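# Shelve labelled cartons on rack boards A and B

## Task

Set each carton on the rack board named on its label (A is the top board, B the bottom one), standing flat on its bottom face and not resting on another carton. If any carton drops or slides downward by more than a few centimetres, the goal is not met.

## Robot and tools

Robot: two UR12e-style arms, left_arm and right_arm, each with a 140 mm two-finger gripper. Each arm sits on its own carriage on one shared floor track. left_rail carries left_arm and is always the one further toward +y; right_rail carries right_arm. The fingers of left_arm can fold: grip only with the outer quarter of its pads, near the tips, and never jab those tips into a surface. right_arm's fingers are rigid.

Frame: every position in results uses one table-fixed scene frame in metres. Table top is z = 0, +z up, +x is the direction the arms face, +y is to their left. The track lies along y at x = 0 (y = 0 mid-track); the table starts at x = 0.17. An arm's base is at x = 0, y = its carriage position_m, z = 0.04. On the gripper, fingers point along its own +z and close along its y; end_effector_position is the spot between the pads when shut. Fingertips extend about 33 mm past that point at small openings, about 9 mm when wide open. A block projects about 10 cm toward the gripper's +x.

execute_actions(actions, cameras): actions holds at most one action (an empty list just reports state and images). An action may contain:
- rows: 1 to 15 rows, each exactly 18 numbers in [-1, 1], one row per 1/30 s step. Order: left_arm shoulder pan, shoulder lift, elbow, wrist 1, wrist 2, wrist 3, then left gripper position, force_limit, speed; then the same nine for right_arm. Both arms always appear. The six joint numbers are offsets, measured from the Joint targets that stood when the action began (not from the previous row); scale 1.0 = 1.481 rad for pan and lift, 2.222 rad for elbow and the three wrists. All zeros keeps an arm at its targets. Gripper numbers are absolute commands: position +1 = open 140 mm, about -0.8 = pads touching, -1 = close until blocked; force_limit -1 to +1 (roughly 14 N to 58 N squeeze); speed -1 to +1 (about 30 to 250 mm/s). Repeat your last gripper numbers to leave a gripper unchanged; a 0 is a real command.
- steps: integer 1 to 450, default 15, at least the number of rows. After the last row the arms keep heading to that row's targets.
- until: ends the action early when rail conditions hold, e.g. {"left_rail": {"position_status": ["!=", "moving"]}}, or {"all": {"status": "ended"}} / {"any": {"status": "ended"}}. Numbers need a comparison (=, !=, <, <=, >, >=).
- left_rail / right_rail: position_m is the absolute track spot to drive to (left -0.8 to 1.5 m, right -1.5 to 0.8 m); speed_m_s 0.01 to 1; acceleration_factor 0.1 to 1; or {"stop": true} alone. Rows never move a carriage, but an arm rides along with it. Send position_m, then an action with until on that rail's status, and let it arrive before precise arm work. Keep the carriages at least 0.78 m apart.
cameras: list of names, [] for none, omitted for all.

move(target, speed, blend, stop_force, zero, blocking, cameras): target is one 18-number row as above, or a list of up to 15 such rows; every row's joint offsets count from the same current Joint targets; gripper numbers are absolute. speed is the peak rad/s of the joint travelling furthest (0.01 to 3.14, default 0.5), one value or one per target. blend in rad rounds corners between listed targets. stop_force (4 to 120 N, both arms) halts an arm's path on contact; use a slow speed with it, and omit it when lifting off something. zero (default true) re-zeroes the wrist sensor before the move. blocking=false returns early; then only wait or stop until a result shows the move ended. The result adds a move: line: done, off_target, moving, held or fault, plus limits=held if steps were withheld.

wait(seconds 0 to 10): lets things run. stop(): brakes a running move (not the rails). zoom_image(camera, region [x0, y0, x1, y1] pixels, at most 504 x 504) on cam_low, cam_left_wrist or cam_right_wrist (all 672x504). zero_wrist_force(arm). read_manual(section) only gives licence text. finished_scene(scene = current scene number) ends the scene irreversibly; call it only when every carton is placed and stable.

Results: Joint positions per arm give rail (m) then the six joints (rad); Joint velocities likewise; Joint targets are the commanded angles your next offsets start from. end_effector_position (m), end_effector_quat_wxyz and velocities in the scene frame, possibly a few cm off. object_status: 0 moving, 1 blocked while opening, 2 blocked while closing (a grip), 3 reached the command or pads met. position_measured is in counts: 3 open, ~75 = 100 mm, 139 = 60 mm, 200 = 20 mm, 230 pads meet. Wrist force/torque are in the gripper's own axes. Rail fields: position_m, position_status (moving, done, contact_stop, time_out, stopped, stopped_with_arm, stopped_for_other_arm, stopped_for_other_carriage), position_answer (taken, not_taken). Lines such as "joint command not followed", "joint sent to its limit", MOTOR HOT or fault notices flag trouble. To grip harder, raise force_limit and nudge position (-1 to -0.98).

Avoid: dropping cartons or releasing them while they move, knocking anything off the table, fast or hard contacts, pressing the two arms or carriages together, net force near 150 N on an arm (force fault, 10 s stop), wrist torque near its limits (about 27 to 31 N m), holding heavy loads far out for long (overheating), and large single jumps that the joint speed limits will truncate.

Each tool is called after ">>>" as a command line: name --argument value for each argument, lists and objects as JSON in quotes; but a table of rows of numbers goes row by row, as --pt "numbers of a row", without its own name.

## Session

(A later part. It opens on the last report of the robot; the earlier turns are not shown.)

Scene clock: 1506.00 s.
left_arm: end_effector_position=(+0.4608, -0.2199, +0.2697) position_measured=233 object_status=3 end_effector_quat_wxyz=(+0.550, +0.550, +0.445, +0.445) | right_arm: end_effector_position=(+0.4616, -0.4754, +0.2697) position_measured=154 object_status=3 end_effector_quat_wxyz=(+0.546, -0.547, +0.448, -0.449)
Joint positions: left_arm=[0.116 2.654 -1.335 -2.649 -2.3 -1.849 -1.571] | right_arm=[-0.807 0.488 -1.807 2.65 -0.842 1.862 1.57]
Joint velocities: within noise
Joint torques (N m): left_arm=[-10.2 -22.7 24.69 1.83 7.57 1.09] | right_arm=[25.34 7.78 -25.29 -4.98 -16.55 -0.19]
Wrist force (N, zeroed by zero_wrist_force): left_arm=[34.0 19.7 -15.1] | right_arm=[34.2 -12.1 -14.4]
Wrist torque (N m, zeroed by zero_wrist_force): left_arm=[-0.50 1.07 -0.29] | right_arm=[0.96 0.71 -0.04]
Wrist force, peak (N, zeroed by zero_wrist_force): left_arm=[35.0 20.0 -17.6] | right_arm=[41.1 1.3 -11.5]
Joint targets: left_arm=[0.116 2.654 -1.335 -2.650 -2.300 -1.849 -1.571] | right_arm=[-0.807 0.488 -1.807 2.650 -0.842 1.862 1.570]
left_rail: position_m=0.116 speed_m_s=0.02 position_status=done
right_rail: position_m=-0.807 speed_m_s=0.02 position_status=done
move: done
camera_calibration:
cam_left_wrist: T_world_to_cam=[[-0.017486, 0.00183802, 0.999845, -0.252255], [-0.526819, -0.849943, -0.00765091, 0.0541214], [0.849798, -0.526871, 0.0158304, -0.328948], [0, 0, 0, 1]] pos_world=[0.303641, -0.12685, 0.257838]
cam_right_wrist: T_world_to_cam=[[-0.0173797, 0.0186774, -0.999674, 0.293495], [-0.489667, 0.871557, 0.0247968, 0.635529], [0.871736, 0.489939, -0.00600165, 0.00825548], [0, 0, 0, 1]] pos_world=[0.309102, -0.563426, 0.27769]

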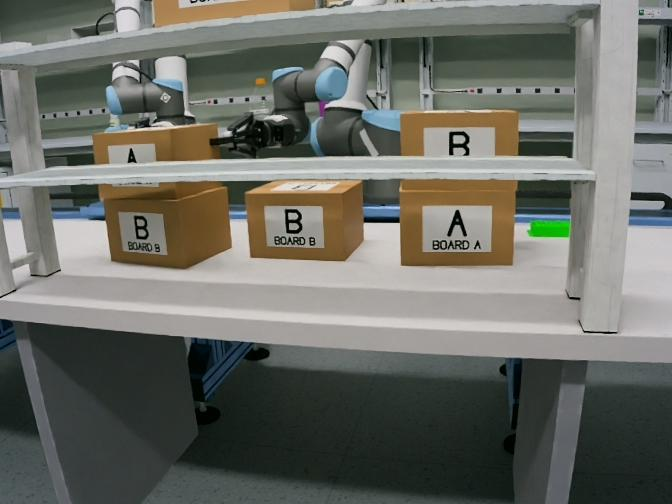

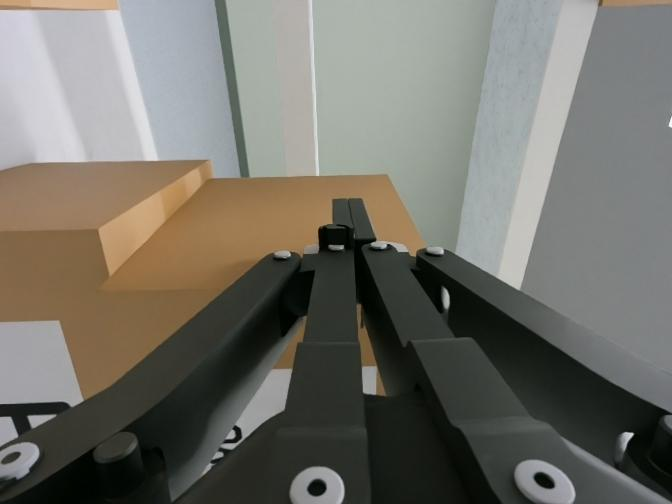

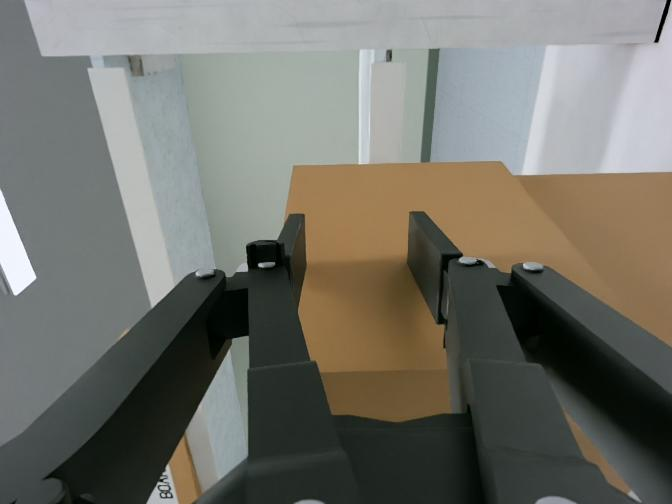

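>>> execute_actions --actions '[{"left_rail":{"position_m":0.128,"speed_m_s":0.05},"right_rail":{"position_m":-0.834,"speed_m_s":0.05},"steps":75,"until":{"all":{"status":"ended"}}}]' --cameras '[]'

>>> move --pt "0.048142 -0.035799 0.015837 0.008023 0.032088 0 -1 1 0 -0.048153 0.035799 -0.015837 -0.008023 -0.037945 0 -0.2 1 0" --speed 0.1 --cameras '[]'

>>> execute_actions --actions '[{"left_rail":{"position_m":0.117,"speed_m_s":0.05},"right_rail":{"position_m":-0.824,"speed_m_s":0.05},"steps":75,"until":{"all":{"status":"ended"}}}]' --cameras '["cam_left_wrist","cam_right_wrist"]'

Scene clock: 1528.80 s.
left_arm: end_effector_position=(+0.4608, -0.2079, +0.2696) position_measured=233 object_status=3 end_effector_quat_wxyz=(+0.549, +0.550, +0.445, +0.445) | right_arm: end_effector_position=(+0.4615, -0.5024, +0.2695) position_measured=154 object_status=3 end_effector_quat_wxyz=(+0.546, -0.547, +0.448, -0.448)
Joint positions: left_arm=[0.128 2.654 -1.335 -2.65 -2.3 -1.849 -1.571] | right_arm=[-0.834 0.488 -1.807 2.65 -0.842 1.862 1.57]
Joint velocities: within noise
Joint torques (N m): left_arm=[-8.87 24.05 35.1 1.61 -1.81 1.11] | right_arm=[6.26 -19.71 -27.24 -1.46 2.93 -0.24]
Wrist force (N, zeroed by zero_wrist_force): left_arm=[-0.2 0.0 -0.2] | right_arm=[3.6 -5.2 0.0]
Wrist torque (N m, zeroed by zero_wrist_force): left_arm=[0.01 0.05 0.00] | right_arm=[-1.16 -0.79 0.00]
Wrist force, peak (N, zeroed by zero_wrist_force): left_arm=[34.4 19.8 -15.7] | right_arm=[34.4 -14.0 -14.3]
Joint targets: left_arm=[0.128 2.654 -1.335 -2.650 -2.300 -1.849 -1.571] | right_arm=[-0.834 0.488 -1.807 2.650 -0.842 1.862 1.570]
Tool commands: left_gripper/position=-1.0 left_gripper/force_limit=+1.0 left_gripper/speed=+0.0 right_gripper/position=-0.2 right_gripper/force_limit=+1.0 right_gripper/speed=+0.0
left_rail: position_m=0.128 speed_m_s=0.05 position_status=done
right_rail: position_m=-0.834 speed_m_s=0.05 position_status=done
No camera images: "cameras" was empty.

Scene clock: 1530.07 s.
left_arm: end_effector_position=(+0.5013, -0.2078, +0.2696) position_measured=233 object_status=3 end_effector_quat_wxyz=(+0.549, +0.550, +0.445, +0.445) | right_arm: end_effector_position=(+0.5012, -0.4982, +0.2696) position_measured=154 object_status=3 end_effector_quat_wxyz=(+0.549, -0.550, +0.445, -0.445)
Joint positions: left_arm=[0.128 2.725 -1.388 -2.614 -2.282 -1.778 -1.571] | right_arm=[-0.834 0.417 -1.754 2.615 -0.86 1.778 1.57]
Joint velocities: within noise
Joint torques (N m): left_arm=[15.75 -0.74 47.82 6.87 1.73 1.08] | right_arm=[-14.62 -0.74 -36.1 -7.57 -3.63 -0.17]
Wrist force (N, zeroed by zero_wrist_force): left_arm=[0.3 0.1 -0.3] | right_arm=[3.6 -5.4 0.4]
Wrist torque (N m, zeroed by zero_wrist_force): left_arm=[0.02 -0.07 -0.02] | right_arm=[-1.16 -0.79 0.06]
Wrist force, peak (N, zeroed by zero_wrist_force): left_arm=[0.1 -0.2 -1.2] | right_arm=[3.9 -5.7 0.1]
Joint targets: left_arm=[0.128 2.725 -1.388 -2.614 -2.282 -1.777 -1.571] | right_arm=[-0.834 0.417 -1.754 2.615 -0.860 1.778 1.570]
left_rail: position_m=0.128 speed_m_s=0.05 position_status=done
right_rail: position_m=-0.834 speed_m_s=0.05 position_status=done
move: done
No camera images: "cameras" was empty.

Scene clock: 1530.73 s.
left_arm: end_effector_position=(+0.5014, -0.2188, +0.2697) position_measured=233 object_status=3 end_effector_quat_wxyz=(+0.549, +0.550, +0.445, +0.445) | right_arm: end_effector_position=(+0.5012, -0.4882, +0.2696) position_measured=154 object_status=3 end_effector_quat_wxyz=(+0.549, -0.550, +0.445, -0.445)
Joint positions: left_arm=[0.117 2.725 -1.388 -2.614 -2.282 -1.777 -1.571] | right_arm=[-0.824 0.417 -1.754 2.615 -0.86 1.778 1.57]
Joint velocities: within noise
Joint torques (N m): left_arm=[12.92 -1.75 44.99 6.06 1.96 1.38] | right_arm=[-13.67 -4.43 -35.24 -6.96 -2.53 -0.32]
Wrist force (N, zeroed by zero_wrist_force): left_arm=[0.0 0.1 0.1] | right_arm=[4.1 -5.3 0.3]
Wrist torque (N m, zeroed by zero_wrist_force): left_arm=[0.03 0.00 -0.02] | right_arm=[-1.15 -0.89 0.06]
Wrist force, peak (N, zeroed by zero_wrist_force): left_arm=[1.2 0.2 -0.6] | right_arm=[5.3 -5.2 -0.3]
Joint targets: left_arm=[0.117 2.725 -1.388 -2.614 -2.282 -1.777 -1.571] | right_arm=[-0.824 0.417 -1.754 2.615 -0.860 1.778 1.570]
Tool commands: left_gripper/position=-1.0 left_gripper/force_limit=+1.0 left_gripper/speed=+0.0 right_gripper/position=-0.2 right_gripper/force_limit=+1.0 right_gripper/speed=+0.0
left_rail: position_m=0.117 speed_m_s=0.05 position_status=done
right_rail: position_m=-0.824 speed_m_s=0.05 position_status=done
camera_calibration:
cam_left_wrist: T_world_to_cam=[[-0.0173483, 0.0018701, 0.999848, -0.251491], [-0.52675, -0.849987, -0.0075498, 0.0763892], [0.849843, -0.526801, 0.0157309, -0.36285], [0, 0, 0, 1]] pos_world=[0.344241, -0.12575, 0.257738]
cam_right_wrist: T_world_to_cam=[[-0.0177069, 0.0183996, -0.999674, 0.29443], [-0.500942, 0.865125, 0.0247961, 0.668482], [0.8653, 0.501218, -0.00610154, -0.0113025], [0, 0, 0, 1]] pos_world=[0.349864, -0.578073, 0.277689]
Images, in order (width x height): cam_left_wrist 672x504, cam_right_wrist 672x504.

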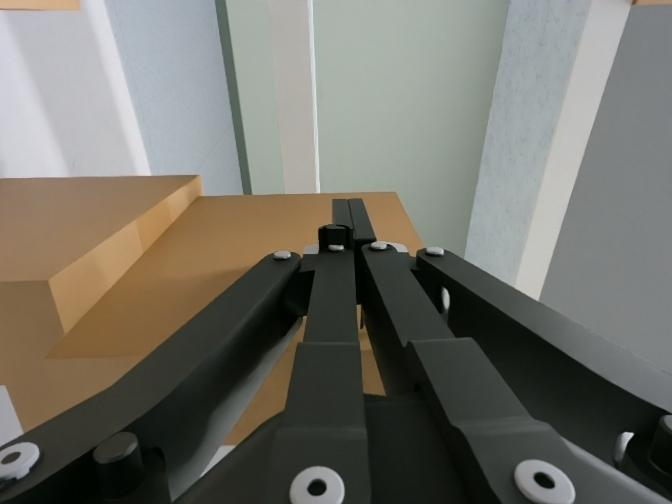

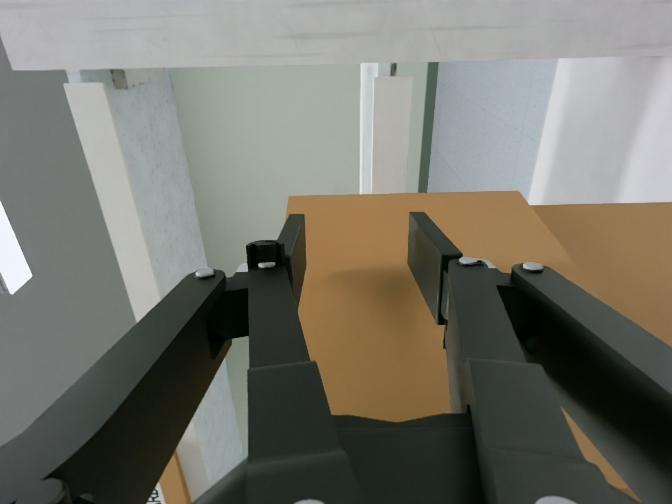

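>>> zero_wrist_force --arm "right_arm"

>>> execute_actions --actions '[{"left_rail":{"position_m":0.1125,"speed_m_s":0.03},"right_rail":{"position_m":-0.8195,"speed_m_s":0.03},"steps":60,"until":{"all":{"status":"ended"}}}]' --cameras '[]'

>>> execute_actions --actions '[{"left_rail":{"position_m":0.1095,"speed_m_s":0.03},"right_rail":{"position_m":-0.8165,"speed_m_s":0.03},"steps":60,"until":{"all":{"status":"ended"}}}]' --cameras '[]'

Wrist force sensor zeroed.

Scene clock: 1537.63 s.
left_arm: end_effector_position=(+0.5014, -0.2233, +0.2697) position_measured=233 object_status=3 end_effector_quat_wxyz=(+0.549, +0.550, +0.445, +0.445) | right_arm: end_effector_position=(+0.5012, -0.4836, +0.2696) position_measured=154 object_status=3 end_effector_quat_wxyz=(+0.549, -0.550, +0.445, -0.445)
Joint positions: left_arm=[0.113 2.725 -1.388 -2.614 -2.282 -1.777 -1.571] | right_arm=[-0.819 0.417 -1.754 2.615 -0.86 1.778 1.57]
Joint velocities: within noise
Joint torques (N m): left_arm=[8.46 5.9 29.29 3.97 -0.41 1.12] | right_arm=[-11.45 -11.49 -22.74 -4.09 0.29 -0.35]
Wrist force (N, zeroed by zero_wrist_force): left_arm=[5.9 1.3 -4.1] | right_arm=[3.1 -0.4 -0.2]
Wrist torque (N m, zeroed by zero_wrist_force): left_arm=[-0.01 0.02 -0.07] | right_arm=[0.03 0.10 -0.03]
Wrist force, peak (N, zeroed by zero_wrist_force): left_arm=[6.5 0.5 -4.2] | right_arm=[3.3 -0.4 -0.4]
Joint targets: left_arm=[0.113 2.725 -1.388 -2.614 -2.282 -1.777 -1.571] | right_arm=[-0.820 0.417 -1.754 2.615 -0.860 1.778 1.570]
Tool commands: left_gripper/position=-1.0 left_gripper/force_limit=+1.0 left_gripper/speed=+0.0 right_gripper/position=-0.2 right_gripper/force_limit=+1.0 right_gripper/speed=+0.0
left_rail: position_m=0.113 speed_m_s=0.03 position_status=done
right_rail: position_m=-0.819 position_m_goal=-0.820 speed_m_s=0.03 position_status=done
No camera images: "cameras" was empty.

Scene clock: 1538.13 s.
left_arm: end_effector_position=(+0.5014, -0.2261, +0.2696) position_measured=233 object_status=3 end_effector_quat_wxyz=(+0.549, +0.550, +0.445, +0.445) end_effector_velocity=(+0.001, +0.000, +0.001) end_effector_angular_velocity=(-0.001, -0.001, +0.002) | right_arm: end_effector_position=(+0.5013, -0.4809, +0.2696) position_measured=154 object_status=3 end_effector_quat_wxyz=(+0.549, -0.550, +0.445, -0.445)
Joint positions: left_arm=[0.11 2.725 -1.388 -2.614 -2.282 -1.778 -1.571] | right_arm=[-0.817 0.417 -1.754 2.615 -0.86 1.778 1.57]
Joint velocities: left_arm=[-0.001 0.001 0 0.001 0.001 -0.001 0] | right_arm=[within noise]
Joint torques (N m): left_arm=[-16.05 7.17 40.6 3.88 16.08 1.66] | right_arm=[21.32 -11.86 -26.93 -3.81 -14.74 -0.59]
Wrist force (N, zeroed by zero_wrist_force): left_arm=[48.8 12.1 -24.7] | right_arm=[43.7 -4.5 -4.2]
Wrist torque (N m, zeroed by zero_wrist_force): left_arm=[0.03 -0.79 -0.48] | right_arm=[0.13 1.14 -0.01]
Wrist force, peak (N, zeroed by zero_wrist_force): left_arm=[48.8 12.9 -24.4] | right_arm=[43.7 -4.5 -4.2]
Joint targets: left_arm=[0.110 2.725 -1.388 -2.614 -2.282 -1.777 -1.571] | right_arm=[-0.816 0.417 -1.754 2.615 -0.860 1.778 1.570]
Tool commands: left_gripper/position=-1.0 left_gripper/force_limit=+1.0 left_gripper/speed=+0.0 right_gripper/position=-0.2 right_gripper/force_limit=+1.0 right_gripper/speed=+0.0
left_rail: position_m=0.110 speed_m_s=0.03 position_status=done
right_rail: position_m=-0.817 position_m_goal=-0.816 speed_m_s=0.03 position_status=done
No camera images: "cameras" was empty.

>>> execute_actions --actions '[{"right_rail":{"position_m":-0.8155,"speed_m_s":0.02},"steps":45,"until":{"right_rail":{"position_status":["!=","moving"]}}}]' --cameras '[]'

>>> move --pt "0 0.016213 0.004443 -0.015249 0 0 -1 1 0 0 -0.016213 -0.004443 0.015249 0 0 -0.2 1 0" --speed 0.05 --cameras '["cam_low","cam_left_wrist"]'

Scene clock: 1567.83 s.
left_arm: end_effector_position=(+0.5014, -0.2264, +0.2696) position_measured=233 object_status=3 end_effector_quat_wxyz=(+0.549, +0.550, +0.445, +0.445) | right_arm: end_effector_position=(+0.5012, -0.4797, +0.2696) position_measured=154 object_status=3 end_effector_quat_wxyz=(+0.549, -0.550, +0.445, -0.445)
Joint positions: left_arm=[0.109 2.725 -1.388 -2.614 -2.282 -1.777 -1.571] | right_arm=[-0.816 0.417 -1.754 2.615 -0.86 1.778 1.57]
Joint velocities: within noise
Joint torques (N m): left_arm=[-36.39 14.81 57.22 1.67 23.87 1.31] | right_arm=[36.08 -17.56 -40.95 -1.18 -23.82 -0.35]
Wrist force (N, zeroed by zero_wrist_force): left_arm=[51.8 10.1 -25.5] | right_arm=[59.6 -6.8 -7.5]
Wrist torque (N m, zeroed by zero_wrist_force): left_arm=[0.04 -0.74 -0.45] | right_arm=[0.16 1.58 0.01]
Wrist force, peak (N, zeroed by zero_wrist_force): left_arm=[53.7 12.6 -26.8] | right_arm=[59.8 -6.9 -7.1]
Joint targets: left_arm=[0.110 2.725 -1.388 -2.614 -2.282 -1.777 -1.571] | right_arm=[-0.815 0.417 -1.754 2.615 -0.860 1.778 1.570]
Tool commands: left_gripper/position=-1.0 left_gripper/force_limit=+1.0 left_gripper/speed=+0.0 right_gripper/position=-0.2 right_gripper/force_limit=+1.0 right_gripper/speed=+0.0
left_rail: position_m=0.109 position_m_goal=0.110 speed_m_s=0.03 position_status=done
right_rail: position_m=-0.816 position_m_goal=-0.815 speed_m_s=0.02 position_status=done
No camera images: "cameras" was empty.

Scene clock: 1568.87 s.
left_arm: end_effector_position=(+0.5014, -0.2264, +0.2796) position_measured=233 object_status=3 end_effector_quat_wxyz=(+0.549, +0.550, +0.445, +0.445) | right_arm: end_effector_position=(+0.5013, -0.4796, +0.2796) position_measured=154 object_status=3 end_effector_quat_wxyz=(+0.549, -0.550, +0.445, -0.445)
Joint positions: left_arm=[0.109 2.725 -1.364 -2.605 -2.315 -1.777 -1.571] | right_arm=[-0.815 0.417 -1.778 2.605 -0.827 1.778 1.57]
Joint velocities: within noise
Joint torques (N m): left_arm=[-35.81 39.54 71.18 3.97 23.44 1.28] | right_arm=[34.71 -33.81 -52.31 -2.83 -24.05 -0.79]
Wrist force (N, zeroed by zero_wrist_force): left_arm=[53.0 -7.3 -20.8] | right_arm=[57.7 9.6 -0.3]
Wrist torque (N m, zeroed by zero_wrist_force): left_arm=[0.14 -0.69 -0.19] | right_arm=[-0.39 1.57 -0.15]
Wrist force, peak (N, zeroed by zero_wrist_force): left_arm=[51.9 10.2 -25.7] | right_arm=[59.9 -6.8 -7.6]
Joint targets: left_arm=[0.110 2.725 -1.364 -2.605 -2.316 -1.777 -1.571] | right_arm=[-0.815 0.417 -1.778 2.605 -0.826 1.778 1.570]
left_rail: position_m=0.109 position_m_goal=0.110 speed_m_s=0.03 position_status=done
right_rail: position_m=-0.815 speed_m_s=0.02 position_status=done
move: done
camera_calibration:
cam_left_wrist: T_world_to_cam=[[-0.0173483, 0.0018701, 0.999848, -0.261476], [-0.52675, -0.849987, -0.0075498, 0.0700048], [0.849843, -0.526801, 0.0157309, -0.367011], [0, 0, 0, 1]] pos_world=[0.344241, -0.13335, 0.267738]
Images, in order (width x height): cam_low 672x504, cam_left_wrist 672x504.

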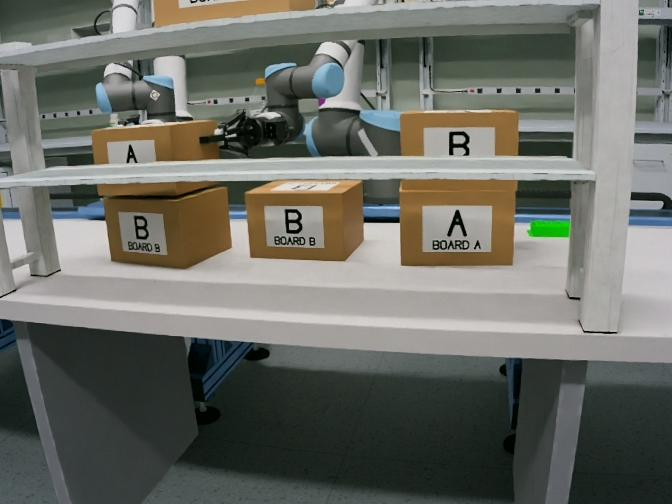

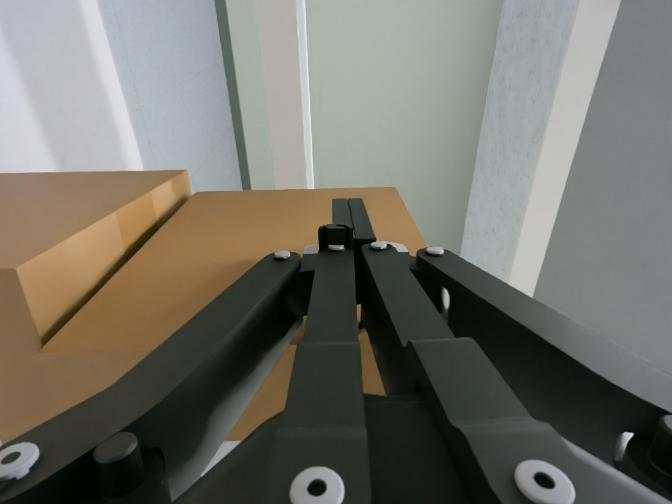

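>>> execute_actions --actions '[{"right_rail":{"position_m":-0.8162,"speed_m_s":0.02},"steps":45,"until":{"right_rail":{"position_status":["!=","moving"]}}}]' --cameras '[]'

>>> move --pt "0 0.044173 0.014256 -0.043698 0 0 -1 1 0 0 -0.044173 -0.014256 0.043698 0 0 -0.2 1 0" --pt "0 0.090992 0.034258 -0.094905 0 0 -1 1 0 0 -0.090992 -0.034258 0.094905 0 0 -0.2 1 0" --pt "0 0.123912 0.053002 -0.135591 0 0 -1 1 0 0 -0.123912 -0.053002 0.135591 0 0 -0.2 1 0" --pt "0 0.165737 0.087033 -0.197500 0 0 -1 1 0 0 -0.165737 -0.087033 0.197500 0 0 -0.2 1 0" --speed 0.2 --blend 0.015 --cameras '["cam_low"]'

Scene clock: 1602.77 s.
left_arm: end_effector_position=(+0.5014, -0.2264, +0.2797) position_measured=233 object_status=3 end_effector_quat_wxyz=(+0.549, +0.550, +0.445, +0.445) | right_arm: end_effector_position=(+0.5013, -0.4803, +0.2796) position_measured=154 object_status=3 end_effector_quat_wxyz=(+0.549, -0.550, +0.445, -0.445)
Joint positions: left_arm=[0.109 2.725 -1.364 -2.604 -2.316 -1.777 -1.571] | right_arm=[-0.816 0.417 -1.778 2.605 -0.826 1.778 1.57]
Joint velocities: within noise
Joint torques (N m): left_arm=[-31.61 40.37 65.51 4.69 21.21 1.62] | right_arm=[35.51 -32.77 -45.57 -3.74 -24 -0.6]
Wrist force (N, zeroed by zero_wrist_force): left_arm=[46.3 -6.9 -18.3] | right_arm=[50.2 8.8 -0.3]
Wrist torque (N m, zeroed by zero_wrist_force): left_arm=[0.15 -0.63 -0.15] | right_arm=[-0.44 1.35 -0.15]
Wrist force, peak (N, zeroed by zero_wrist_force): left_arm=[53.4 -6.9 -21.0] | right_arm=[58.3 9.9 -0.3]
Joint targets: left_arm=[0.110 2.725 -1.364 -2.605 -2.316 -1.777 -1.571] | right_arm=[-0.816 0.417 -1.778 2.605 -0.826 1.778 1.570]
Tool commands: left_gripper/position=-1.0 left_gripper/force_limit=+1.0 left_gripper/speed=+0.0 right_gripper/position=-0.2 right_gripper/force_limit=+1.0 right_gripper/speed=+0.0
left_rail: position_m=0.109 position_m_goal=0.110 speed_m_s=0.03 position_status=done
right_rail: position_m=-0.816 speed_m_s=0.02 position_status=done
No camera images: "cameras" was empty.

Scene clock: 1605.47 s.
left_arm: end_effector_position=(+0.5015, -0.2264, +0.4354) position_measured=233 object_status=3 end_effector_quat_wxyz=(+0.549, +0.550, +0.445, +0.445) | right_arm: end_effector_position=(+0.5014, -0.4803, +0.4353) position_measured=154 object_status=3 end_effector_quat_wxyz=(+0.549, -0.550, +0.445, -0.445)
Joint positions: left_arm=[0.109 2.725 -1.119 -2.411 -2.754 -1.777 -1.571] | right_arm=[-0.816 0.417 -2.023 2.411 -0.388 1.778 1.57]
Joint velocities: within noise
Joint torques (N m): left_arm=[-32.26 24.87 77.72 3.97 19.65 1.33] | right_arm=[34.94 -21.89 -61.91 -2.84 -24.39 -0.66]
Wrist force (N, zeroed by zero_wrist_force): left_arm=[48.9 -6.1 -19.8] | right_arm=[53.8 8.8 0.1]
Wrist torque (N m, zeroed by zero_wrist_force): left_arm=[0.26 -0.68 -0.20] | right_arm=[-0.49 1.45 -0.20]
Wrist force, peak (N, zeroed by zero_wrist_force): left_arm=[57.2 -6.2 -23.0] | right_arm=[62.4 10.2 -0.2]
Joint targets: left_arm=[0.110 2.725 -1.118 -2.411 -2.754 -1.777 -1.571] | right_arm=[-0.816 0.417 -2.023 2.411 -0.388 1.778 1.570]
left_rail: position_m=0.109 position_m_goal=0.110 speed_m_s=0.03 position_status=done
right_rail: position_m=-0.816 speed_m_s=0.02 position_status=done
move: done
Images, in order (width x height): cam_low 672x504.

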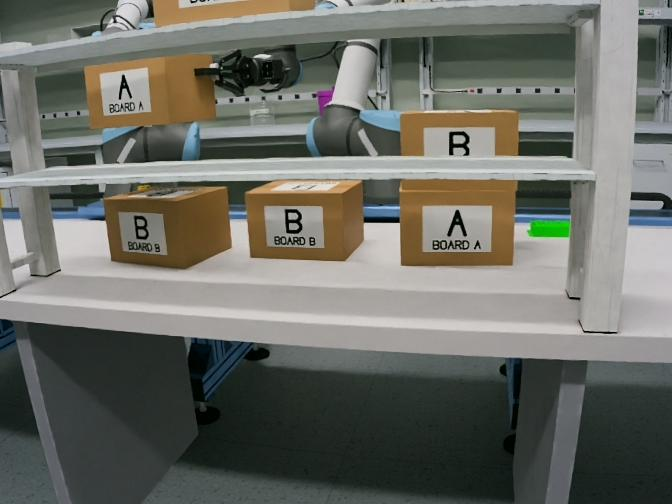

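>>> move --pt "0 0.027850 0.036753 -0.055315 0 0 -1 1 0 0 -0.027850 -0.036753 0.055315 0 0 -0.2 1 0" --pt "0 0.045530 0.079495 -0.109841 0 0 -1 1 0 0 -0.045530 -0.079495 0.109841 0 0 -0.2 1 0" --pt "0 0.052587 0.124150 -0.159200 0 0 -1 1 0 0 -0.052587 -0.124150 0.159200 0 0 -0.2 1 0" --pt "0.037791 0.016576 0.135716 -0.146764 0.025189 0 -1 1 0 -0.037791 -0.016576 -0.135716 0.146764 -0.025189 0 -0.2 1 0" --pt "0.067727 -0.022260 0.149538 -0.134700 0.045141 0 -1 1 0 -0.067727 0.022260 -0.149538 0.134700 -0.045141 0 -0.2 1 0" --pt "0.091749 -0.062830 0.165511 -0.123633 0.061152 0 -1 1 0 -0.091749 0.062830 -0.165511 0.123633 -0.061152 0 -0.2 1 0" --pt "0.111294 -0.104368 0.183540 -0.113976 0.074179 0 -1 1 0 -0.111294 0.104368 -0.183540 0.113976 -0.074179 0 -0.2 1 0" --pt "0.127424 -0.146366 0.203533 -0.105977 0.084930 0 -1 1 0 -0.127424 0.146366 -0.203533 0.105977 -0.084930 0 -0.2 1 0" --pt "0.140911 -0.188505 0.225423 -0.099781 0.093920 0 -1 1 0 -0.140911 0.188505 -0.225423 0.099781 -0.093920 0 -0.2 1 0" --pt "0.150487 -0.223358 0.244935 -0.096063 0.100302 0 -1 1 0 -0.150487 0.223358 -0.244935 0.096063 -0.100302 0 -0.2 1 0" --speed 0.2 --blend 0.015 --cameras '["cam_low"]'

>>> move --pt "0 -0.003285 -0.010123 0.012312 0 0 -1 1 0 0 0.003285 0.010123 -0.012312 0 0 -0.2 1 0" --speed 0.04 --cameras '[]'

Scene clock: 1625.43 s.
left_arm: end_effector_position=(+0.7788, -0.2264, +0.6095) position_measured=233 object_status=3 end_effector_quat_wxyz=(+0.549, +0.550, +0.445, +0.445) | right_arm: end_effector_position=(+0.7787, -0.4802, +0.6094) position_measured=154 object_status=3 end_effector_quat_wxyz=(+0.549, -0.550, +0.445, -0.445)
Joint positions: left_arm=[0.109 2.948 -1.449 -1.867 -2.968 -1.555 -1.571] | right_arm=[-0.816 0.194 -1.693 1.867 -0.174 1.555 1.57]
Joint velocities: within noise
Joint torques (N m): left_arm=[-22.23 17.45 74.86 12.15 23.36 1.21] | right_arm=[27.93 -36.23 -59.53 -12.46 -28.63 -1.34]
Wrist force (N, zeroed by zero_wrist_force): left_arm=[48.4 -6.3 -19.6] | right_arm=[53.7 9.9 0.7]
Wrist torque (N m, zeroed by zero_wrist_force): left_arm=[0.20 -0.73 -0.19] | right_arm=[-0.51 1.33 -0.33]
Wrist force, peak (N, zeroed by zero_wrist_force): left_arm=[59.8 -7.2 -24.5] | right_arm=[66.0 9.7 0.3]
Joint targets: left_arm=[0.110 2.948 -1.449 -1.867 -2.968 -1.555 -1.571] | right_arm=[-0.816 0.194 -1.692 1.867 -0.174 1.555 1.570]
left_rail: position_m=0.109 position_m_goal=0.110 speed_m_s=0.03 position_status=done
right_rail: position_m=-0.816 speed_m_s=0.02 position_status=done
move: done
Images, in order (width x height): cam_low 672x504.

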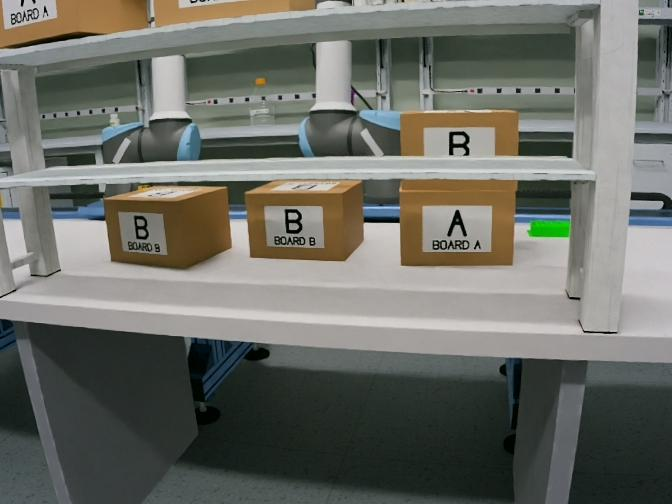

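Scene clock: 1626.43 s.
left_arm: end_effector_position=(+0.7790, -0.2264, +0.5947) position_measured=233 object_status=3 end_effector_quat_wxyz=(+0.550, +0.550, +0.445, +0.445) | right_arm: end_effector_position=(+0.7789, -0.4802, +0.5946) position_measured=154 object_status=3 end_effector_quat_wxyz=(+0.549, -0.550, +0.445, -0.445)
Joint positions: left_arm=[0.109 2.948 -1.454 -1.889 -2.941 -1.555 -1.571] | right_arm=[-0.816 0.194 -1.688 1.889 -0.201 1.555 1.57]
Joint velocities: within noise
Joint torques (N m): left_arm=[-23.64 -9.8 25.67 0.95 23.44 0.97] | right_arm=[31.03 -5.81 -22.55 -1.84 -27.39 -1.29]
Wrist force (N, zeroed by zero_wrist_force): left_arm=[49.7 20.5 -23.6] | right_arm=[57.4 -17.8 -11.7]
Wrist torque (N m, zeroed by zero_wrist_force): left_arm=[0.10 -0.20 -0.56] | right_arm=[-0.38 1.26 -0.17]
Wrist force, peak (N, zeroed by zero_wrist_force): left_arm=[50.2 21.0 -22.5] | right_arm=[57.2 -18.5 -12.6]
Joint targets: left_arm=[0.110 2.948 -1.454 -1.889 -2.940 -1.555 -1.571] | right_arm=[-0.816 0.194 -1.687 1.890 -0.201 1.555 1.570]
left_rail: position_m=0.109 position_m_goal=0.110 speed_m_s=0.03 position_status=done
right_rail: position_m=-0.816 speed_m_s=0.02 position_status=done
move: done
No camera images: "cameras" was empty.

>>> execute_actions --actions '[{"left_rail":{"position_m":0.1225,"speed_m_s":0.05},"right_rail":{"position_m":-0.8292,"speed_m_s":0.05},"steps":60,"until":{"all":{"status":"ended"}}}]' --cameras '[]'

>>> move --pt "-0.023063 0.080277 -0.031279 -0.022226 -0.015372 0 -1 1 0 0.023063 -0.080277 0.031279 0.022226 0.015372 0 -0.2 1 0" --pt "-0.058738 0.163813 -0.069301 -0.039882 -0.039150 0 -1 1 0 0.058738 -0.163813 0.069301 0.039882 0.039150 0 -0.2 1 0" --pt "-0.112695 0.243219 -0.099096 -0.063013 -0.075113 0 -1 1 0 0.112695 -0.243219 0.099096 0.063013 0.075113 0 -0.2 1 0" --pt "-0.217001 0.320016 -0.122311 -0.090984 -0.144635 0 -1 1 0 0.217001 -0.320016 0.122311 0.090984 0.144635 0 -0.2 1 0" --pt "-0.217001 0.300873 -0.211688 0.011152 -0.144635 0 -1 1 0 0.217001 -0.300873 0.211688 -0.011152 0.144635 0 -0.2 1 0" --pt "-0.217001 0.275391 -0.249715 0.066163 -0.144635 0 -1 1 0 0.217001 -0.275391 0.249715 -0.066163 0.144635 0 -0.2 1 0" --speed 0.4 --blend 0.03 --cameras '["cam_low","cam_right_wrist"]'

Scene clock: 1651.30 s.
left_arm: end_effector_position=(+0.7790, -0.2135, +0.5942) position_measured=233 object_status=3 end_effector_quat_wxyz=(+0.549, +0.550, +0.445, +0.444) | right_arm: end_effector_position=(+0.7789, -0.4931, +0.5942) position_measured=154 object_status=3 end_effector_quat_wxyz=(+0.549, -0.550, +0.445, -0.445) end_effector_velocity=(-0.001, +0.000, +0.002) end_effector_angular_velocity=(+0.000, -0.002, +0.001)
Joint positions: left_arm=[0.122 2.948 -1.454 -1.89 -2.941 -1.555 -1.571] | right_arm=[-0.829 0.194 -1.687 1.89 -0.201 1.555 1.57]
Joint velocities: left_arm=[within noise] | right_arm=[-0.001 0.001 -0.001 0 0 -0.001 -0.001]
Joint torques (N m): left_arm=[10.66 53.9 63.49 4.38 -1.75 1.05] | right_arm=[-13.83 -48.17 -52.09 -3.87 2.82 -1.53]
Wrist force (N, zeroed by zero_wrist_force): left_arm=[0.0 0.3 -0.3] | right_arm=[-1.6 -1.4 0.9]
Wrist torque (N m, zeroed by zero_wrist_force): left_arm=[0.06 0.01 -0.01] | right_arm=[-0.38 0.31 -0.06]
Wrist force, peak (N, zeroed by zero_wrist_force): left_arm=[50.1 21.0 -24.3] | right_arm=[57.7 -18.7 -13.2]
Joint targets: left_arm=[0.123 2.948 -1.454 -1.889 -2.940 -1.555 -1.571] | right_arm=[-0.829 0.194 -1.687 1.890 -0.201 1.555 1.570]
Tool commands: left_gripper/position=-1.0 left_gripper/force_limit=+1.0 left_gripper/speed=+0.0 right_gripper/position=-0.2 right_gripper/force_limit=+1.0 right_gripper/speed=+0.0
left_rail: position_m=0.122 position_m_goal=0.123 speed_m_s=0.05 position_status=done
right_rail: position_m=-0.829 speed_m_s=0.05 position_status=done
No camera images: "cameras" was empty.

Scene clock: 1654.07 s.
left_arm: end_effector_position=(+0.4476, -0.2134, +0.4356) position_measured=233 object_status=3 end_effector_quat_wxyz=(+0.549, +0.550, +0.445, +0.445) | right_arm: end_effector_position=(+0.4475, -0.4933, +0.4356) position_measured=154 object_status=3 end_effector_quat_wxyz=(+0.549, -0.550, +0.445, -0.445)
Joint positions: left_arm=[0.123 2.626 -1.046 -2.444 -2.794 -1.876 -1.571] | right_arm=[-0.829 0.515 -2.095 2.444 -0.348 1.876 1.57]
Joint velocities: within noise
Joint torques (N m): left_arm=[-14.44 -19.17 38.37 6.56 -2.54 1.24] | right_arm=[11.84 12.37 -33.33 -7.37 3.7 -1.81]
Wrist force (N, zeroed by zero_wrist_force): left_arm=[0.0 0.5 -0.1] | right_arm=[-1.6 -1.1 0.4]
Wrist torque (N m, zeroed by zero_wrist_force): left_arm=[0.13 0.02 -0.01] | right_arm=[-0.31 0.36 -0.10]
Wrist force, peak (N, zeroed by zero_wrist_force): left_arm=[1.3 -0.4 2.9] | right_arm=[-2.1 -3.8 -2.0]
Joint targets: left_arm=[0.123 2.626 -1.046 -2.444 -2.793 -1.876 -1.571] | right_arm=[-0.829 0.515 -2.095 2.444 -0.348 1.876 1.570]
left_rail: position_m=0.123 speed_m_s=0.05 position_status=done
right_rail: position_m=-0.829 speed_m_s=0.05 position_status=done
move: done
camera_calibration:
cam_right_wrist: T_world_to_cam=[[-0.0176201, 0.0184492, -0.999675, 0.459425], [-0.500944, 0.865124, 0.0247956, 0.641966], [0.8653, 0.501218, -0.00600155, 0.0387382], [0, 0, 0, 1]] pos_world=[0.296164, -0.583273, 0.44359]
Images, in order (width x height): cam_low 672x504, cam_right_wrist 672x504.

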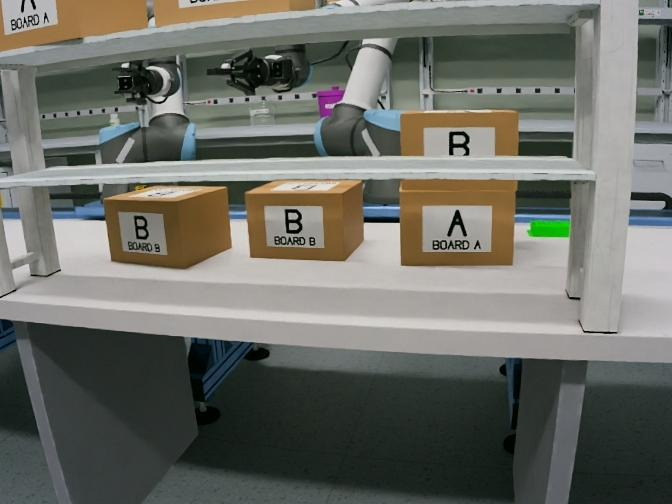

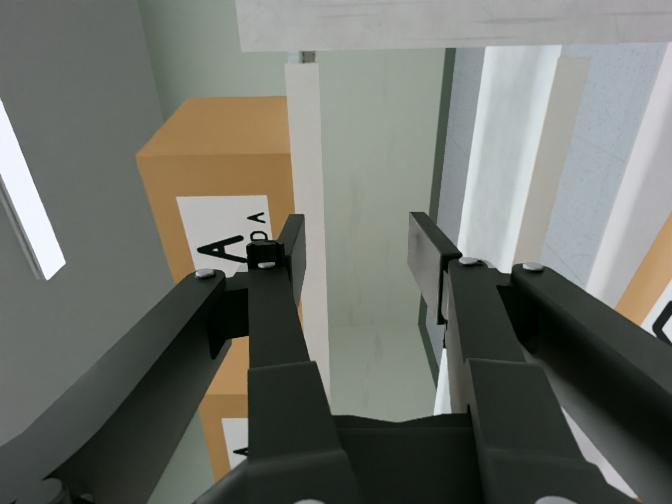

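>>> execute_actions --actions '[{"left_rail":{"position_m":0.842,"speed_m_s":0.5},"steps":150,"until":{"left_rail":{"position_status":["!=","moving"]}}}]' --cameras '[]'

>>> execute_actions --actions '[{"right_rail":{"position_m":-0.177,"speed_m_s":0.5},"steps":150,"until":{"right_rail":{"position_status":["!=","moving"]}}}]' --cameras '["cam_low","cam_left_wrist","cam_right_wrist"]'

Scene clock: 1669.77 s.
left_arm: end_effector_position=(+0.4476, +0.5060, +0.4355) position_measured=233 object_status=3 end_effector_quat_wxyz=(+0.549, +0.550, +0.445, +0.445) end_effector_velocity=(+0.000, +0.001, +0.001) end_effector_angular_velocity=(-0.001, -0.001, +0.000) | right_arm: end_effector_position=(+0.4475, -0.4933, +0.4355) position_measured=154 object_status=3 end_effector_quat_wxyz=(+0.549, -0.550, +0.445, -0.445)
Joint positions: left_arm=[0.842 2.626 -1.046 -2.444 -2.793 -1.876 -1.571] | right_arm=[-0.829 0.515 -2.095 2.444 -0.348 1.876 1.57]
Joint velocities: left_arm=[0.001 0 0.002 0 0 -0.001 0] | right_arm=[within noise]
Joint torques (N m): left_arm=[-13.22 0 50.95 3.25 -1.68 1.31] | right_arm=[8.28 12.36 -44.67 -3.85 2.61 -1.73]
Wrist force (N, zeroed by zero_wrist_force): left_arm=[-0.2 0.5 -0.2] | right_arm=[-1.6 -1.2 0.8]
Wrist torque (N m, zeroed by zero_wrist_force): left_arm=[0.13 0.05 -0.01] | right_arm=[-0.34 0.36 -0.11]
Wrist force, peak (N, zeroed by zero_wrist_force): left_arm=[-1.1 0.4 0.4] | right_arm=[-2.1 -1.3 0.3]
Joint targets: left_arm=[0.842 2.626 -1.046 -2.444 -2.793 -1.876 -1.571] | right_arm=[-0.829 0.515 -2.095 2.444 -0.348 1.876 1.570]
Tool commands: left_gripper/position=-1.0 left_gripper/force_limit=+1.0 left_gripper/speed=+0.0 right_gripper/position=-0.2 right_gripper/force_limit=+1.0 right_gripper/speed=+0.0
left_rail: position_m=0.842 speed_m_s=0.50 position_status=done
right_rail: position_m=-0.829 speed_m_s=0.05 position_status=done
No camera images: "cameras" was empty.

Scene clock: 1673.13 s.
left_arm: end_effector_position=(+0.4476, +0.5061, +0.4355) position_measured=233 object_status=3 end_effector_quat_wxyz=(+0.549, +0.550, +0.445, +0.445) | right_arm: end_effector_position=(+0.4475, +0.1588, +0.4355) position_measured=154 object_status=3 end_effector_quat_wxyz=(+0.549, -0.550, +0.445, -0.445) end_effector_velocity=(-0.001, +0.001, +0.000) end_effector_angular_velocity=(-0.001, +0.000, +0.002)
Joint positions: left_arm=[0.842 2.626 -1.046 -2.444 -2.793 -1.876 -1.571] | right_arm=[-0.177 0.515 -2.095 2.444 -0.348 1.876 1.57]
Joint velocities: left_arm=[within noise] | right_arm=[0.001 0.002 0 0 0 0 -0.001]
Joint torques (N m): left_arm=[-11.73 13.18 55.93 1.61 -0.43 1.03] | right_arm=[5.32 10.95 -48.5 -2.61 2.24 -1.82]
Wrist force (N, zeroed by zero_wrist_force): left_arm=[0.0 0.3 0.2] | right_arm=[-1.7 -1.2 0.3]
Wrist torque (N m, zeroed by zero_wrist_force): left_arm=[0.08 0.01 0.00] | right_arm=[-0.35 0.37 -0.10]
Wrist force, peak (N, zeroed by zero_wrist_force): left_arm=[0.1 0.8 0.3] | right_arm=[-2.1 -1.8 0.9]
Joint targets: left_arm=[0.842 2.626 -1.046 -2.444 -2.793 -1.876 -1.571] | right_arm=[-0.177 0.515 -2.095 2.444 -0.348 1.876 1.570]
Tool commands: left_gripper/position=-1.0 left_gripper/force_limit=+1.0 left_gripper/speed=+0.0 right_gripper/position=-0.2 right_gripper/force_limit=+1.0 right_gripper/speed=+0.0
left_rail: position_m=0.842 speed_m_s=0.50 position_status=done
right_rail: position_m=-0.177 speed_m_s=0.50 position_status=done
camera_calibration:
cam_left_wrist: T_world_to_cam=[[-0.0174014, 0.00178468, 0.999847, -0.419588], [-0.526819, -0.849943, -0.00765171, 0.665495], [0.849799, -0.526872, 0.0157304, 0.0621955], [0, 0, 0, 1]] pos_world=[0.290441, 0.599151, 0.423638]
cam_right_wrist: T_world_to_cam=[[-0.0177069, 0.0183996, -0.999674, 0.44732], [-0.500942, 0.865125, 0.0247961, 0.077734], [0.8653, 0.501218, -0.00610154, -0.288112], [0, 0, 0, 1]] pos_world=[0.296164, 0.0689269, 0.443489]

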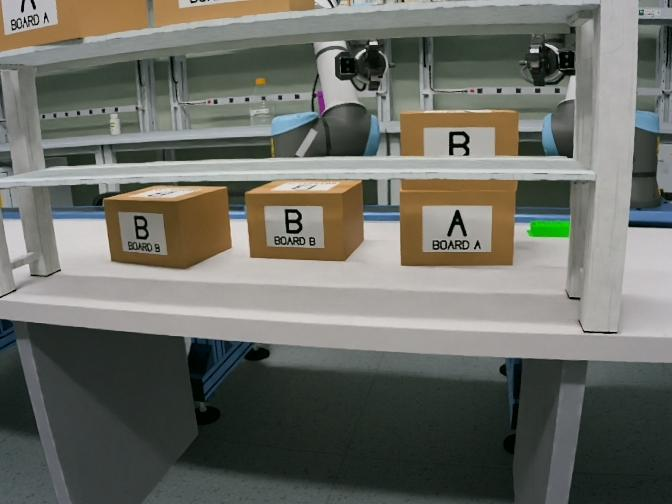

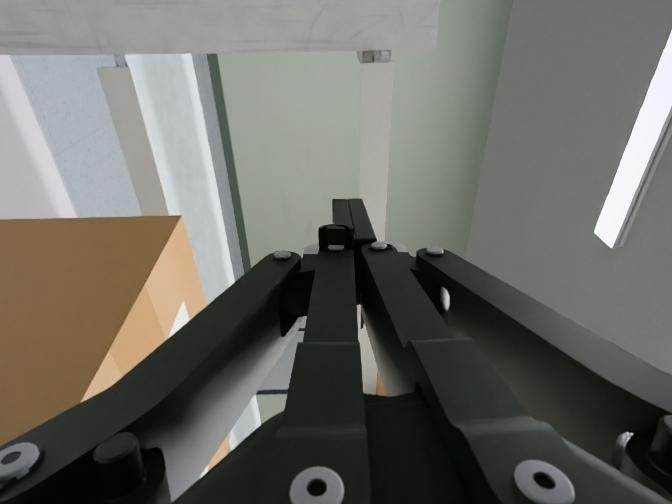

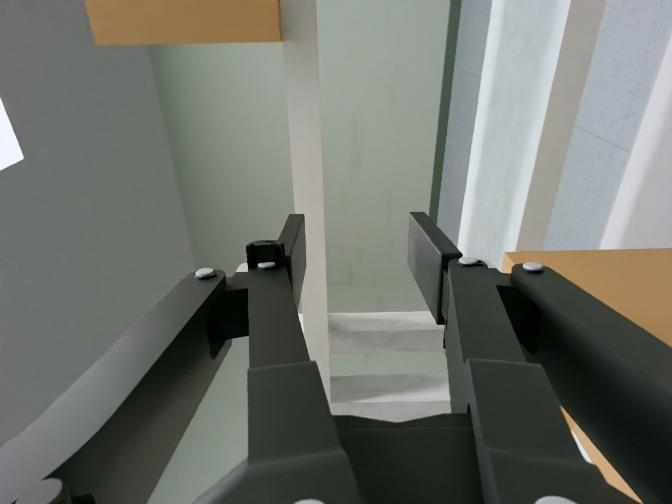

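>>> move --pt "0 -0.040215 -0.035557 0.062361 0 0 -1 1 0 0 0.040215 0.035557 -0.062361 0 0 -0.2 1 0" --pt "0 -0.120594 -0.076634 0.157011 0 0 -1 1 0 0 0.120594 0.076634 -0.157011 0 0 -0.2 1 0" --pt "0 -0.220977 -0.105750 0.253035 0 0 -1 1 0 0 0.220977 0.105750 -0.253035 0 0 -0.2 1 0" --speed 0.5 --blend 0.03 --cameras '[]'

>>> zero_wrist_force --arm "right_arm"

>>> execute_actions --actions '[{"left_rail":{"position_m":0.822,"speed_m_s":0.06},"right_rail":{"position_m":-0.157,"speed_m_s":0.06},"steps":60,"until":{"all":{"status":"ended"}}}]' --cameras '[]'

>>> execute_actions --actions '[{"left_rail":{"position_m":0.817,"speed_m_s":0.03},"right_rail":{"position_m":-0.152,"speed_m_s":0.03},"steps":60,"until":{"all":{"status":"ended"}}}]' --cameras '[]'

Scene clock: 1699.87 s.
left_arm: end_effector_position=(+0.4476, +0.5061, +0.2498) position_measured=233 object_status=3 end_effector_quat_wxyz=(+0.549, +0.550, +0.445, +0.445) | right_arm: end_effector_position=(+0.4474, +0.1588, +0.2498) position_measured=154 object_status=3 end_effector_quat_wxyz=(+0.549, -0.550, +0.445, -0.445)
Joint positions: left_arm=[0.842 2.626 -1.373 -2.679 -2.231 -1.876 -1.571] | right_arm=[-0.177 0.515 -1.768 2.679 -0.91 1.876 1.57]
Joint velocities: within noise
Joint torques (N m): left_arm=[-6.87 -7.06 22.61 7.06 -0.18 1.32] | right_arm=[4.7 -0.55 -19.37 -7.09 1.6 -1.62]
Wrist force (N, zeroed by zero_wrist_force): left_arm=[-0.1 -0.2 0.2] | right_arm=[-2.1 -1.6 0.6]
Wrist torque (N m, zeroed by zero_wrist_force): left_arm=[-0.05 0.03 -0.01] | right_arm=[-0.34 0.43 -0.05]
Wrist force, peak (N, zeroed by zero_wrist_force): left_arm=[-0.1 2.6 0.0] | right_arm=[-1.6 -3.4 0.3]
Joint targets: left_arm=[0.842 2.626 -1.374 -2.679 -2.231 -1.876 -1.571] | right_arm=[-0.177 0.515 -1.768 2.679 -0.911 1.876 1.570]
left_rail: position_m=0.842 speed_m_s=0.50 position_status=done
right_rail: position_m=-0.177 speed_m_s=0.50 position_status=done
move: done
No camera images: "cameras" was empty.

Wrist force sensor zeroed.

Scene clock: 1700.67 s.
left_arm: end_effector_position=(+0.4475, +0.4862, +0.2497) position_measured=233 object_status=3 end_effector_quat_wxyz=(+0.549, +0.550, +0.445, +0.445) | right_arm: end_effector_position=(+0.4474, +0.1788, +0.2497) position_measured=154 object_status=3 end_effector_quat_wxyz=(+0.549, -0.550, +0.445, -0.445)
Joint positions: left_arm=[0.822 2.626 -1.374 -2.679 -2.231 -1.876 -1.571] | right_arm=[-0.157 0.515 -1.768 2.679 -0.911 1.876 1.57]
Joint velocities: within noise
Joint torques (N m): left_arm=[-7.17 -6.55 26.95 6.15 0.09 1.48] | right_arm=[3.12 -2.09 -21.7 -6.86 1.44 -1.64]
Wrist force (N, zeroed by zero_wrist_force): left_arm=[0.1 -0.1 -0.3] | right_arm=[0.2 0.5 -0.1]
Wrist torque (N m, zeroed by zero_wrist_force): left_arm=[-0.01 -0.04 0.00] | right_arm=[0.08 -0.04 0.01]
Wrist force, peak (N, zeroed by zero_wrist_force): left_arm=[1.0 -0.4 -0.5] | right_arm=[0.9 0.2 -0.5]
Joint targets: left_arm=[0.822 2.626 -1.374 -2.679 -2.231 -1.876 -1.571] | right_arm=[-0.157 0.515 -1.768 2.679 -0.911 1.876 1.570]
Tool commands: left_gripper/position=-1.0 left_gripper/force_limit=+1.0 left_gripper/speed=+0.0 right_gripper/position=-0.2 right_gripper/force_limit=+1.0 right_gripper/speed=+0.0
left_rail: position_m=0.822 speed_m_s=0.06 position_status=done
right_rail: position_m=-0.157 speed_m_s=0.06 position_status=done
No camera images: "cameras" was empty.

Scene clock: 1701.17 s.
left_arm: end_effector_position=(+0.4475, +0.4811, +0.2497) position_measured=233 object_status=3 end_effector_quat_wxyz=(+0.549, +0.550, +0.445, +0.445) | right_arm: end_effector_position=(+0.4474, +0.1839, +0.2497) position_measured=154 object_status=3 end_effector_quat_wxyz=(+0.549, -0.550, +0.445, -0.445)
Joint positions: left_arm=[0.817 2.626 -1.374 -2.679 -2.231 -1.876 -1.571] | right_arm=[-0.152 0.515 -1.768 2.679 -0.911 1.876 1.57]
Joint velocities: within noise
Joint torques (N m): left_arm=[-4.92 -2.23 29.22 5.94 0.05 1.47] | right_arm=[3.62 -3.01 -23.09 -6.24 1.43 -1.88]
Wrist force (N, zeroed by zero_wrist_force): left_arm=[1.4 0.3 -1.4] | right_arm=[0.2 0.3 -0.3]
Wrist torque (N m, zeroed by zero_wrist_force): left_arm=[0.00 0.02 -0.01] | right_arm=[0.06 -0.04 0.00]
Wrist force, peak (N, zeroed by zero_wrist_force): left_arm=[1.6 0.5 -1.6] | right_arm=[0.9 0.3 -0.4]
Joint targets: left_arm=[0.817 2.626 -1.374 -2.679 -2.231 -1.876 -1.571] | right_arm=[-0.152 0.515 -1.768 2.679 -0.911 1.876 1.570]
Tool commands: left_gripper/position=-1.0 left_gripper/force_limit=+1.0 left_gripper/speed=+0.0 right_gripper/position=-0.2 right_gripper/force_limit=+1.0 right_gripper/speed=+0.0
left_rail: position_m=0.817 speed_m_s=0.03 position_status=done
right_rail: position_m=-0.152 speed_m_s=0.03 position_status=done
No camera images: "cameras" was empty.

>>> execute_actions --actions '[{"right_rail":{"position_m":-0.141,"speed_m_s":0.04},"steps":60,"until":{"right_rail":{"position_status":["!=","moving"]}}}]' --cameras '[]'

>>> execute_actions --actions '[{"right_rail":{"position_m":-0.136,"speed_m_s":0.03},"steps":60,"until":{"right_rail":{"position_status":["!=","moving"]}}}]' --cameras '[]'

>>> execute_actions --actions '[{"left_rail":{"position_m":0.8145,"speed_m_s":0.03},"right_rail":{"position_m":-0.132,"speed_m_s":0.03},"steps":60,"until":{"all":{"status":"ended"}}}]' --cameras '[]'

Scene clock: 1707.30 s.
left_arm: end_effector_position=(+0.4475, +0.4811, +0.2498) position_measured=233 object_status=3 end_effector_quat_wxyz=(+0.549, +0.550, +0.445, +0.445) | right_arm: end_effector_position=(+0.4474, +0.1948, +0.2497) position_measured=154 object_status=3 end_effector_quat_wxyz=(+0.549, -0.550, +0.445, -0.445)
Joint positions: left_arm=[0.817 2.626 -1.374 -2.679 -2.231 -1.876 -1.571] | right_arm=[-0.141 0.515 -1.768 2.679 -0.911 1.876 1.57]
Joint velocities: within noise
Joint torques (N m): left_arm=[-7.18 5.7 45.09 2.52 0.45 1.66] | right_arm=[1.04 -11.22 -32.35 -3.1 0.83 -1.7]
Wrist force (N, zeroed by zero_wrist_force): left_arm=[1.3 0.3 -1.7] | right_arm=[-0.1 0.3 -0.1]
Wrist torque (N m, zeroed by zero_wrist_force): left_arm=[0.02 0.01 -0.01] | right_arm=[0.06 0.02 0.00]
Wrist force, peak (N, zeroed by zero_wrist_force): left_arm=[1.5 0.5 -1.6] | right_arm=[1.3 0.0 -0.5]
Joint targets: left_arm=[0.817 2.626 -1.374 -2.679 -2.231 -1.876 -1.571] | right_arm=[-0.141 0.515 -1.768 2.679 -0.911 1.876 1.570]
Tool commands: left_gripper/position=-1.0 left_gripper/force_limit=+1.0 left_gripper/speed=+0.0 right_gripper/position=-0.2 right_gripper/force_limit=+1.0 right_gripper/speed=+0.0
left_rail: position_m=0.817 speed_m_s=0.03 position_status=done
right_rail: position_m=-0.141 speed_m_s=0.04 position_status=done
No camera images: "cameras" was empty.

Scene clock: 1707.80 s.
left_arm: end_effector_position=(+0.4475, +0.4811, +0.2498) position_measured=233 object_status=3 end_effector_quat_wxyz=(+0.549, +0.550, +0.445, +0.445) | right_arm: end_effector_position=(+0.4474, +0.1999, +0.2497) position_measured=154 object_status=3 end_effector_quat_wxyz=(+0.549, -0.550, +0.445, -0.445)
Joint positions: left_arm=[0.817 2.626 -1.374 -2.679 -2.231 -1.876 -1.571] | right_arm=[-0.136 0.515 -1.768 2.679 -0.911 1.876 1.57]
Joint velocities: within noise
Joint torques (N m): left_arm=[-5.07 7.85 44.41 2.3 0.87 1.14] | right_arm=[0.29 -13.46 -33.59 -2.89 0.6 -1.57]
Wrist force (N, zeroed by zero_wrist_force): left_arm=[1.1 -0.2 -1.6] | right_arm=[0.3 0.2 -0.1]
Wrist torque (N m, zeroed by zero_wrist_force): left_arm=[-0.04 0.02 -0.01] | right_arm=[0.03 -0.06 0.00]
Wrist force, peak (N, zeroed by zero_wrist_force): left_arm=[1.5 0.0 -1.6] | right_arm=[0.7 0.4 -0.3]
Joint targets: left_arm=[0.817 2.626 -1.374 -2.679 -2.231 -1.876 -1.571] | right_arm=[-0.136 0.515 -1.768 2.679 -0.911 1.876 1.570]
Tool commands: left_gripper/position=-1.0 left_gripper/force_limit=+1.0 left_gripper/speed=+0.0 right_gripper/position=-0.2 right_gripper/force_limit=+1.0 right_gripper/speed=+0.0
left_rail: position_m=0.817 speed_m_s=0.03 position_status=done
right_rail: position_m=-0.136 speed_m_s=0.03 position_status=done
No camera images: "cameras" was empty.

Scene clock: 1708.30 s.
left_arm: end_effector_position=(+0.4475, +0.4787, +0.2498) position_measured=233 object_status=3 end_effector_quat_wxyz=(+0.549, +0.550, +0.445, +0.445) | right_arm: end_effector_position=(+0.4474, +0.2039, +0.2497) position_measured=154 object_status=3 end_effector_quat_wxyz=(+0.549, -0.550, +0.445, -0.445)
Joint positions: left_arm=[0.815 2.626 -1.374 -2.679 -2.231 -1.876 -1.571] | right_arm=[-0.132 0.515 -1.768 2.679 -0.911 1.876 1.57]
Joint velocities: within noise
Joint torques (N m): left_arm=[-5.65 9.96 43.98 1.24 0.89 1.73] | right_arm=[0.33 -14.92 -34.35 -2.41 0.91 -1.38]
Wrist force (N, zeroed by zero_wrist_force): left_arm=[1.1 -0.3 -2.0] | right_arm=[1.6 0.3 -1.3]
Wrist torque (N m, zeroed by zero_wrist_force): left_arm=[0.03 0.07 -0.01] | right_arm=[-0.03 -0.05 -0.03]
Wrist force, peak (N, zeroed by zero_wrist_force): left_arm=[1.6 -0.5 -1.9] | right_arm=[1.6 0.3 -1.3]
Joint targets: left_arm=[0.815 2.626 -1.374 -2.679 -2.231 -1.876 -1.571] | right_arm=[-0.132 0.515 -1.768 2.679 -0.911 1.876 1.570]
Tool commands: left_gripper/position=-1.0 left_gripper/force_limit=+1.0 left_gripper/speed=+0.0 right_gripper/position=-0.2 right_gripper/force_limit=+1.0 right_gripper/speed=+0.0
left_rail: position_m=0.815 speed_m_s=0.03 position_status=done
right_rail: position_m=-0.132 speed_m_s=0.03 position_status=done
No camera images: "cameras" was empty.

>>> execute_actions --actions '[{"left_rail":{"position_m":0.8110,"speed_m_s":0.03},"right_rail":{"position_m":-0.1295,"speed_m_s":0.03},"steps":60,"until":{"all":{"status":"ended"}}}]' --cameras '[]'

>>> execute_actions --actions '[{"left_rail":{"position_m":0.8075,"speed_m_s":0.03},"right_rail":{"position_m":-0.1275,"speed_m_s":0.03},"steps":60,"until":{"all":{"status":"ended"}}}]' --cameras '[]'

Scene clock: 1714.57 s.
left_arm: end_effector_position=(+0.4475, +0.4751, +0.2497) position_measured=233 object_status=3 end_effector_quat_wxyz=(+0.549, +0.550, +0.445, +0.445) | right_arm: end_effector_position=(+0.4474, +0.2063, +0.2497) position_measured=154 object_status=3 end_effector_quat_wxyz=(+0.549, -0.550, +0.445, -0.445)
Joint positions: left_arm=[0.811 2.626 -1.374 -2.679 -2.231 -1.876 -1.571] | right_arm=[-0.13 0.515 -1.768 2.679 -0.911 1.876 1.57]
Joint velocities: within noise
Joint torques (N m): left_arm=[-1.76 19.99 43.88 1.05 1.43 1.53] | right_arm=[-2.27 -20.37 -35.5 -0.32 0.36 -1.78]
Wrist force (N, zeroed by zero_wrist_force): left_arm=[6.7 -0.3 -2.0] | right_arm=[1.9 0.9 -1.2]
Wrist torque (N m, zeroed by zero_wrist_force): left_arm=[-0.05 0.25 -0.02] | right_arm=[0.05 -0.03 -0.03]
Wrist force, peak (N, zeroed by zero_wrist_force): left_arm=[8.5 0.6 -2.3] | right_arm=[2.0 0.1 -1.4]
Joint targets: left_arm=[0.811 2.626 -1.374 -2.679 -2.231 -1.876 -1.571] | right_arm=[-0.129 0.515 -1.768 2.679 -0.911 1.876 1.570]
Tool commands: left_gripper/position=-1.0 left_gripper/force_limit=+1.0 left_gripper/speed=+0.0 right_gripper/position=-0.2 right_gripper/force_limit=+1.0 right_gripper/speed=+0.0
left_rail: position_m=0.811 speed_m_s=0.03 position_status=done
right_rail: position_m=-0.130 position_m_goal=-0.129 speed_m_s=0.03 position_status=done
No camera images: "cameras" was empty.

Scene clock: 1715.03 s.
left_arm: end_effector_position=(+0.4476, +0.4718, +0.2497) position_measured=233 object_status=3 end_effector_quat_wxyz=(+0.549, +0.550, +0.445, +0.445) end_effector_velocity=(-0.001, +0.000, -0.001) end_effector_angular_velocity=(+0.001, +0.002, +0.000) | right_arm: end_effector_position=(+0.4474, +0.2083, +0.2497) position_measured=154 object_status=3 end_effector_quat_wxyz=(+0.549, -0.550, +0.445, -0.445)
Joint positions: left_arm=[0.808 2.626 -1.374 -2.679 -2.231 -1.876 -1.571] | right_arm=[-0.128 0.515 -1.768 2.679 -0.911 1.876 1.57]
Joint velocities: left_arm=[-0.001 -0.001 0 -0.001 -0.002 0 0] | right_arm=[within noise]
Joint torques (N m): left_arm=[-3.22 20.84 44.28 0.91 6.43 1.37] | right_arm=[-1.54 -22.73 -34.95 -0.3 -2.04 -1.28]
Wrist force (N, zeroed by zero_wrist_force): left_arm=[25.8 2.3 -5.8] | right_arm=[18.6 -1.4 -4.6]
Wrist torque (N m, zeroed by zero_wrist_force): left_arm=[-0.10 0.96 -0.06] | right_arm=[0.03 0.37 -0.06]
Wrist force, peak (N, zeroed by zero_wrist_force): left_arm=[25.9 3.2 -5.6] | right_arm=[18.5 -1.3 -5.0]
Joint targets: left_arm=[0.807 2.626 -1.374 -2.679 -2.231 -1.876 -1.571] | right_arm=[-0.127 0.515 -1.768 2.679 -0.911 1.876 1.570]
Tool commands: left_gripper/position=-1.0 left_gripper/force_limit=+1.0 left_gripper/speed=+0.0 right_gripper/position=-0.2 right_gripper/force_limit=+1.0 right_gripper/speed=+0.0
left_rail: position_m=0.808 position_m_goal=0.807 speed_m_s=0.03 position_status=done
right_rail: position_m=-0.128 position_m_goal=-0.127 speed_m_s=0.03 position_status=done
No camera images: "cameras" was empty.


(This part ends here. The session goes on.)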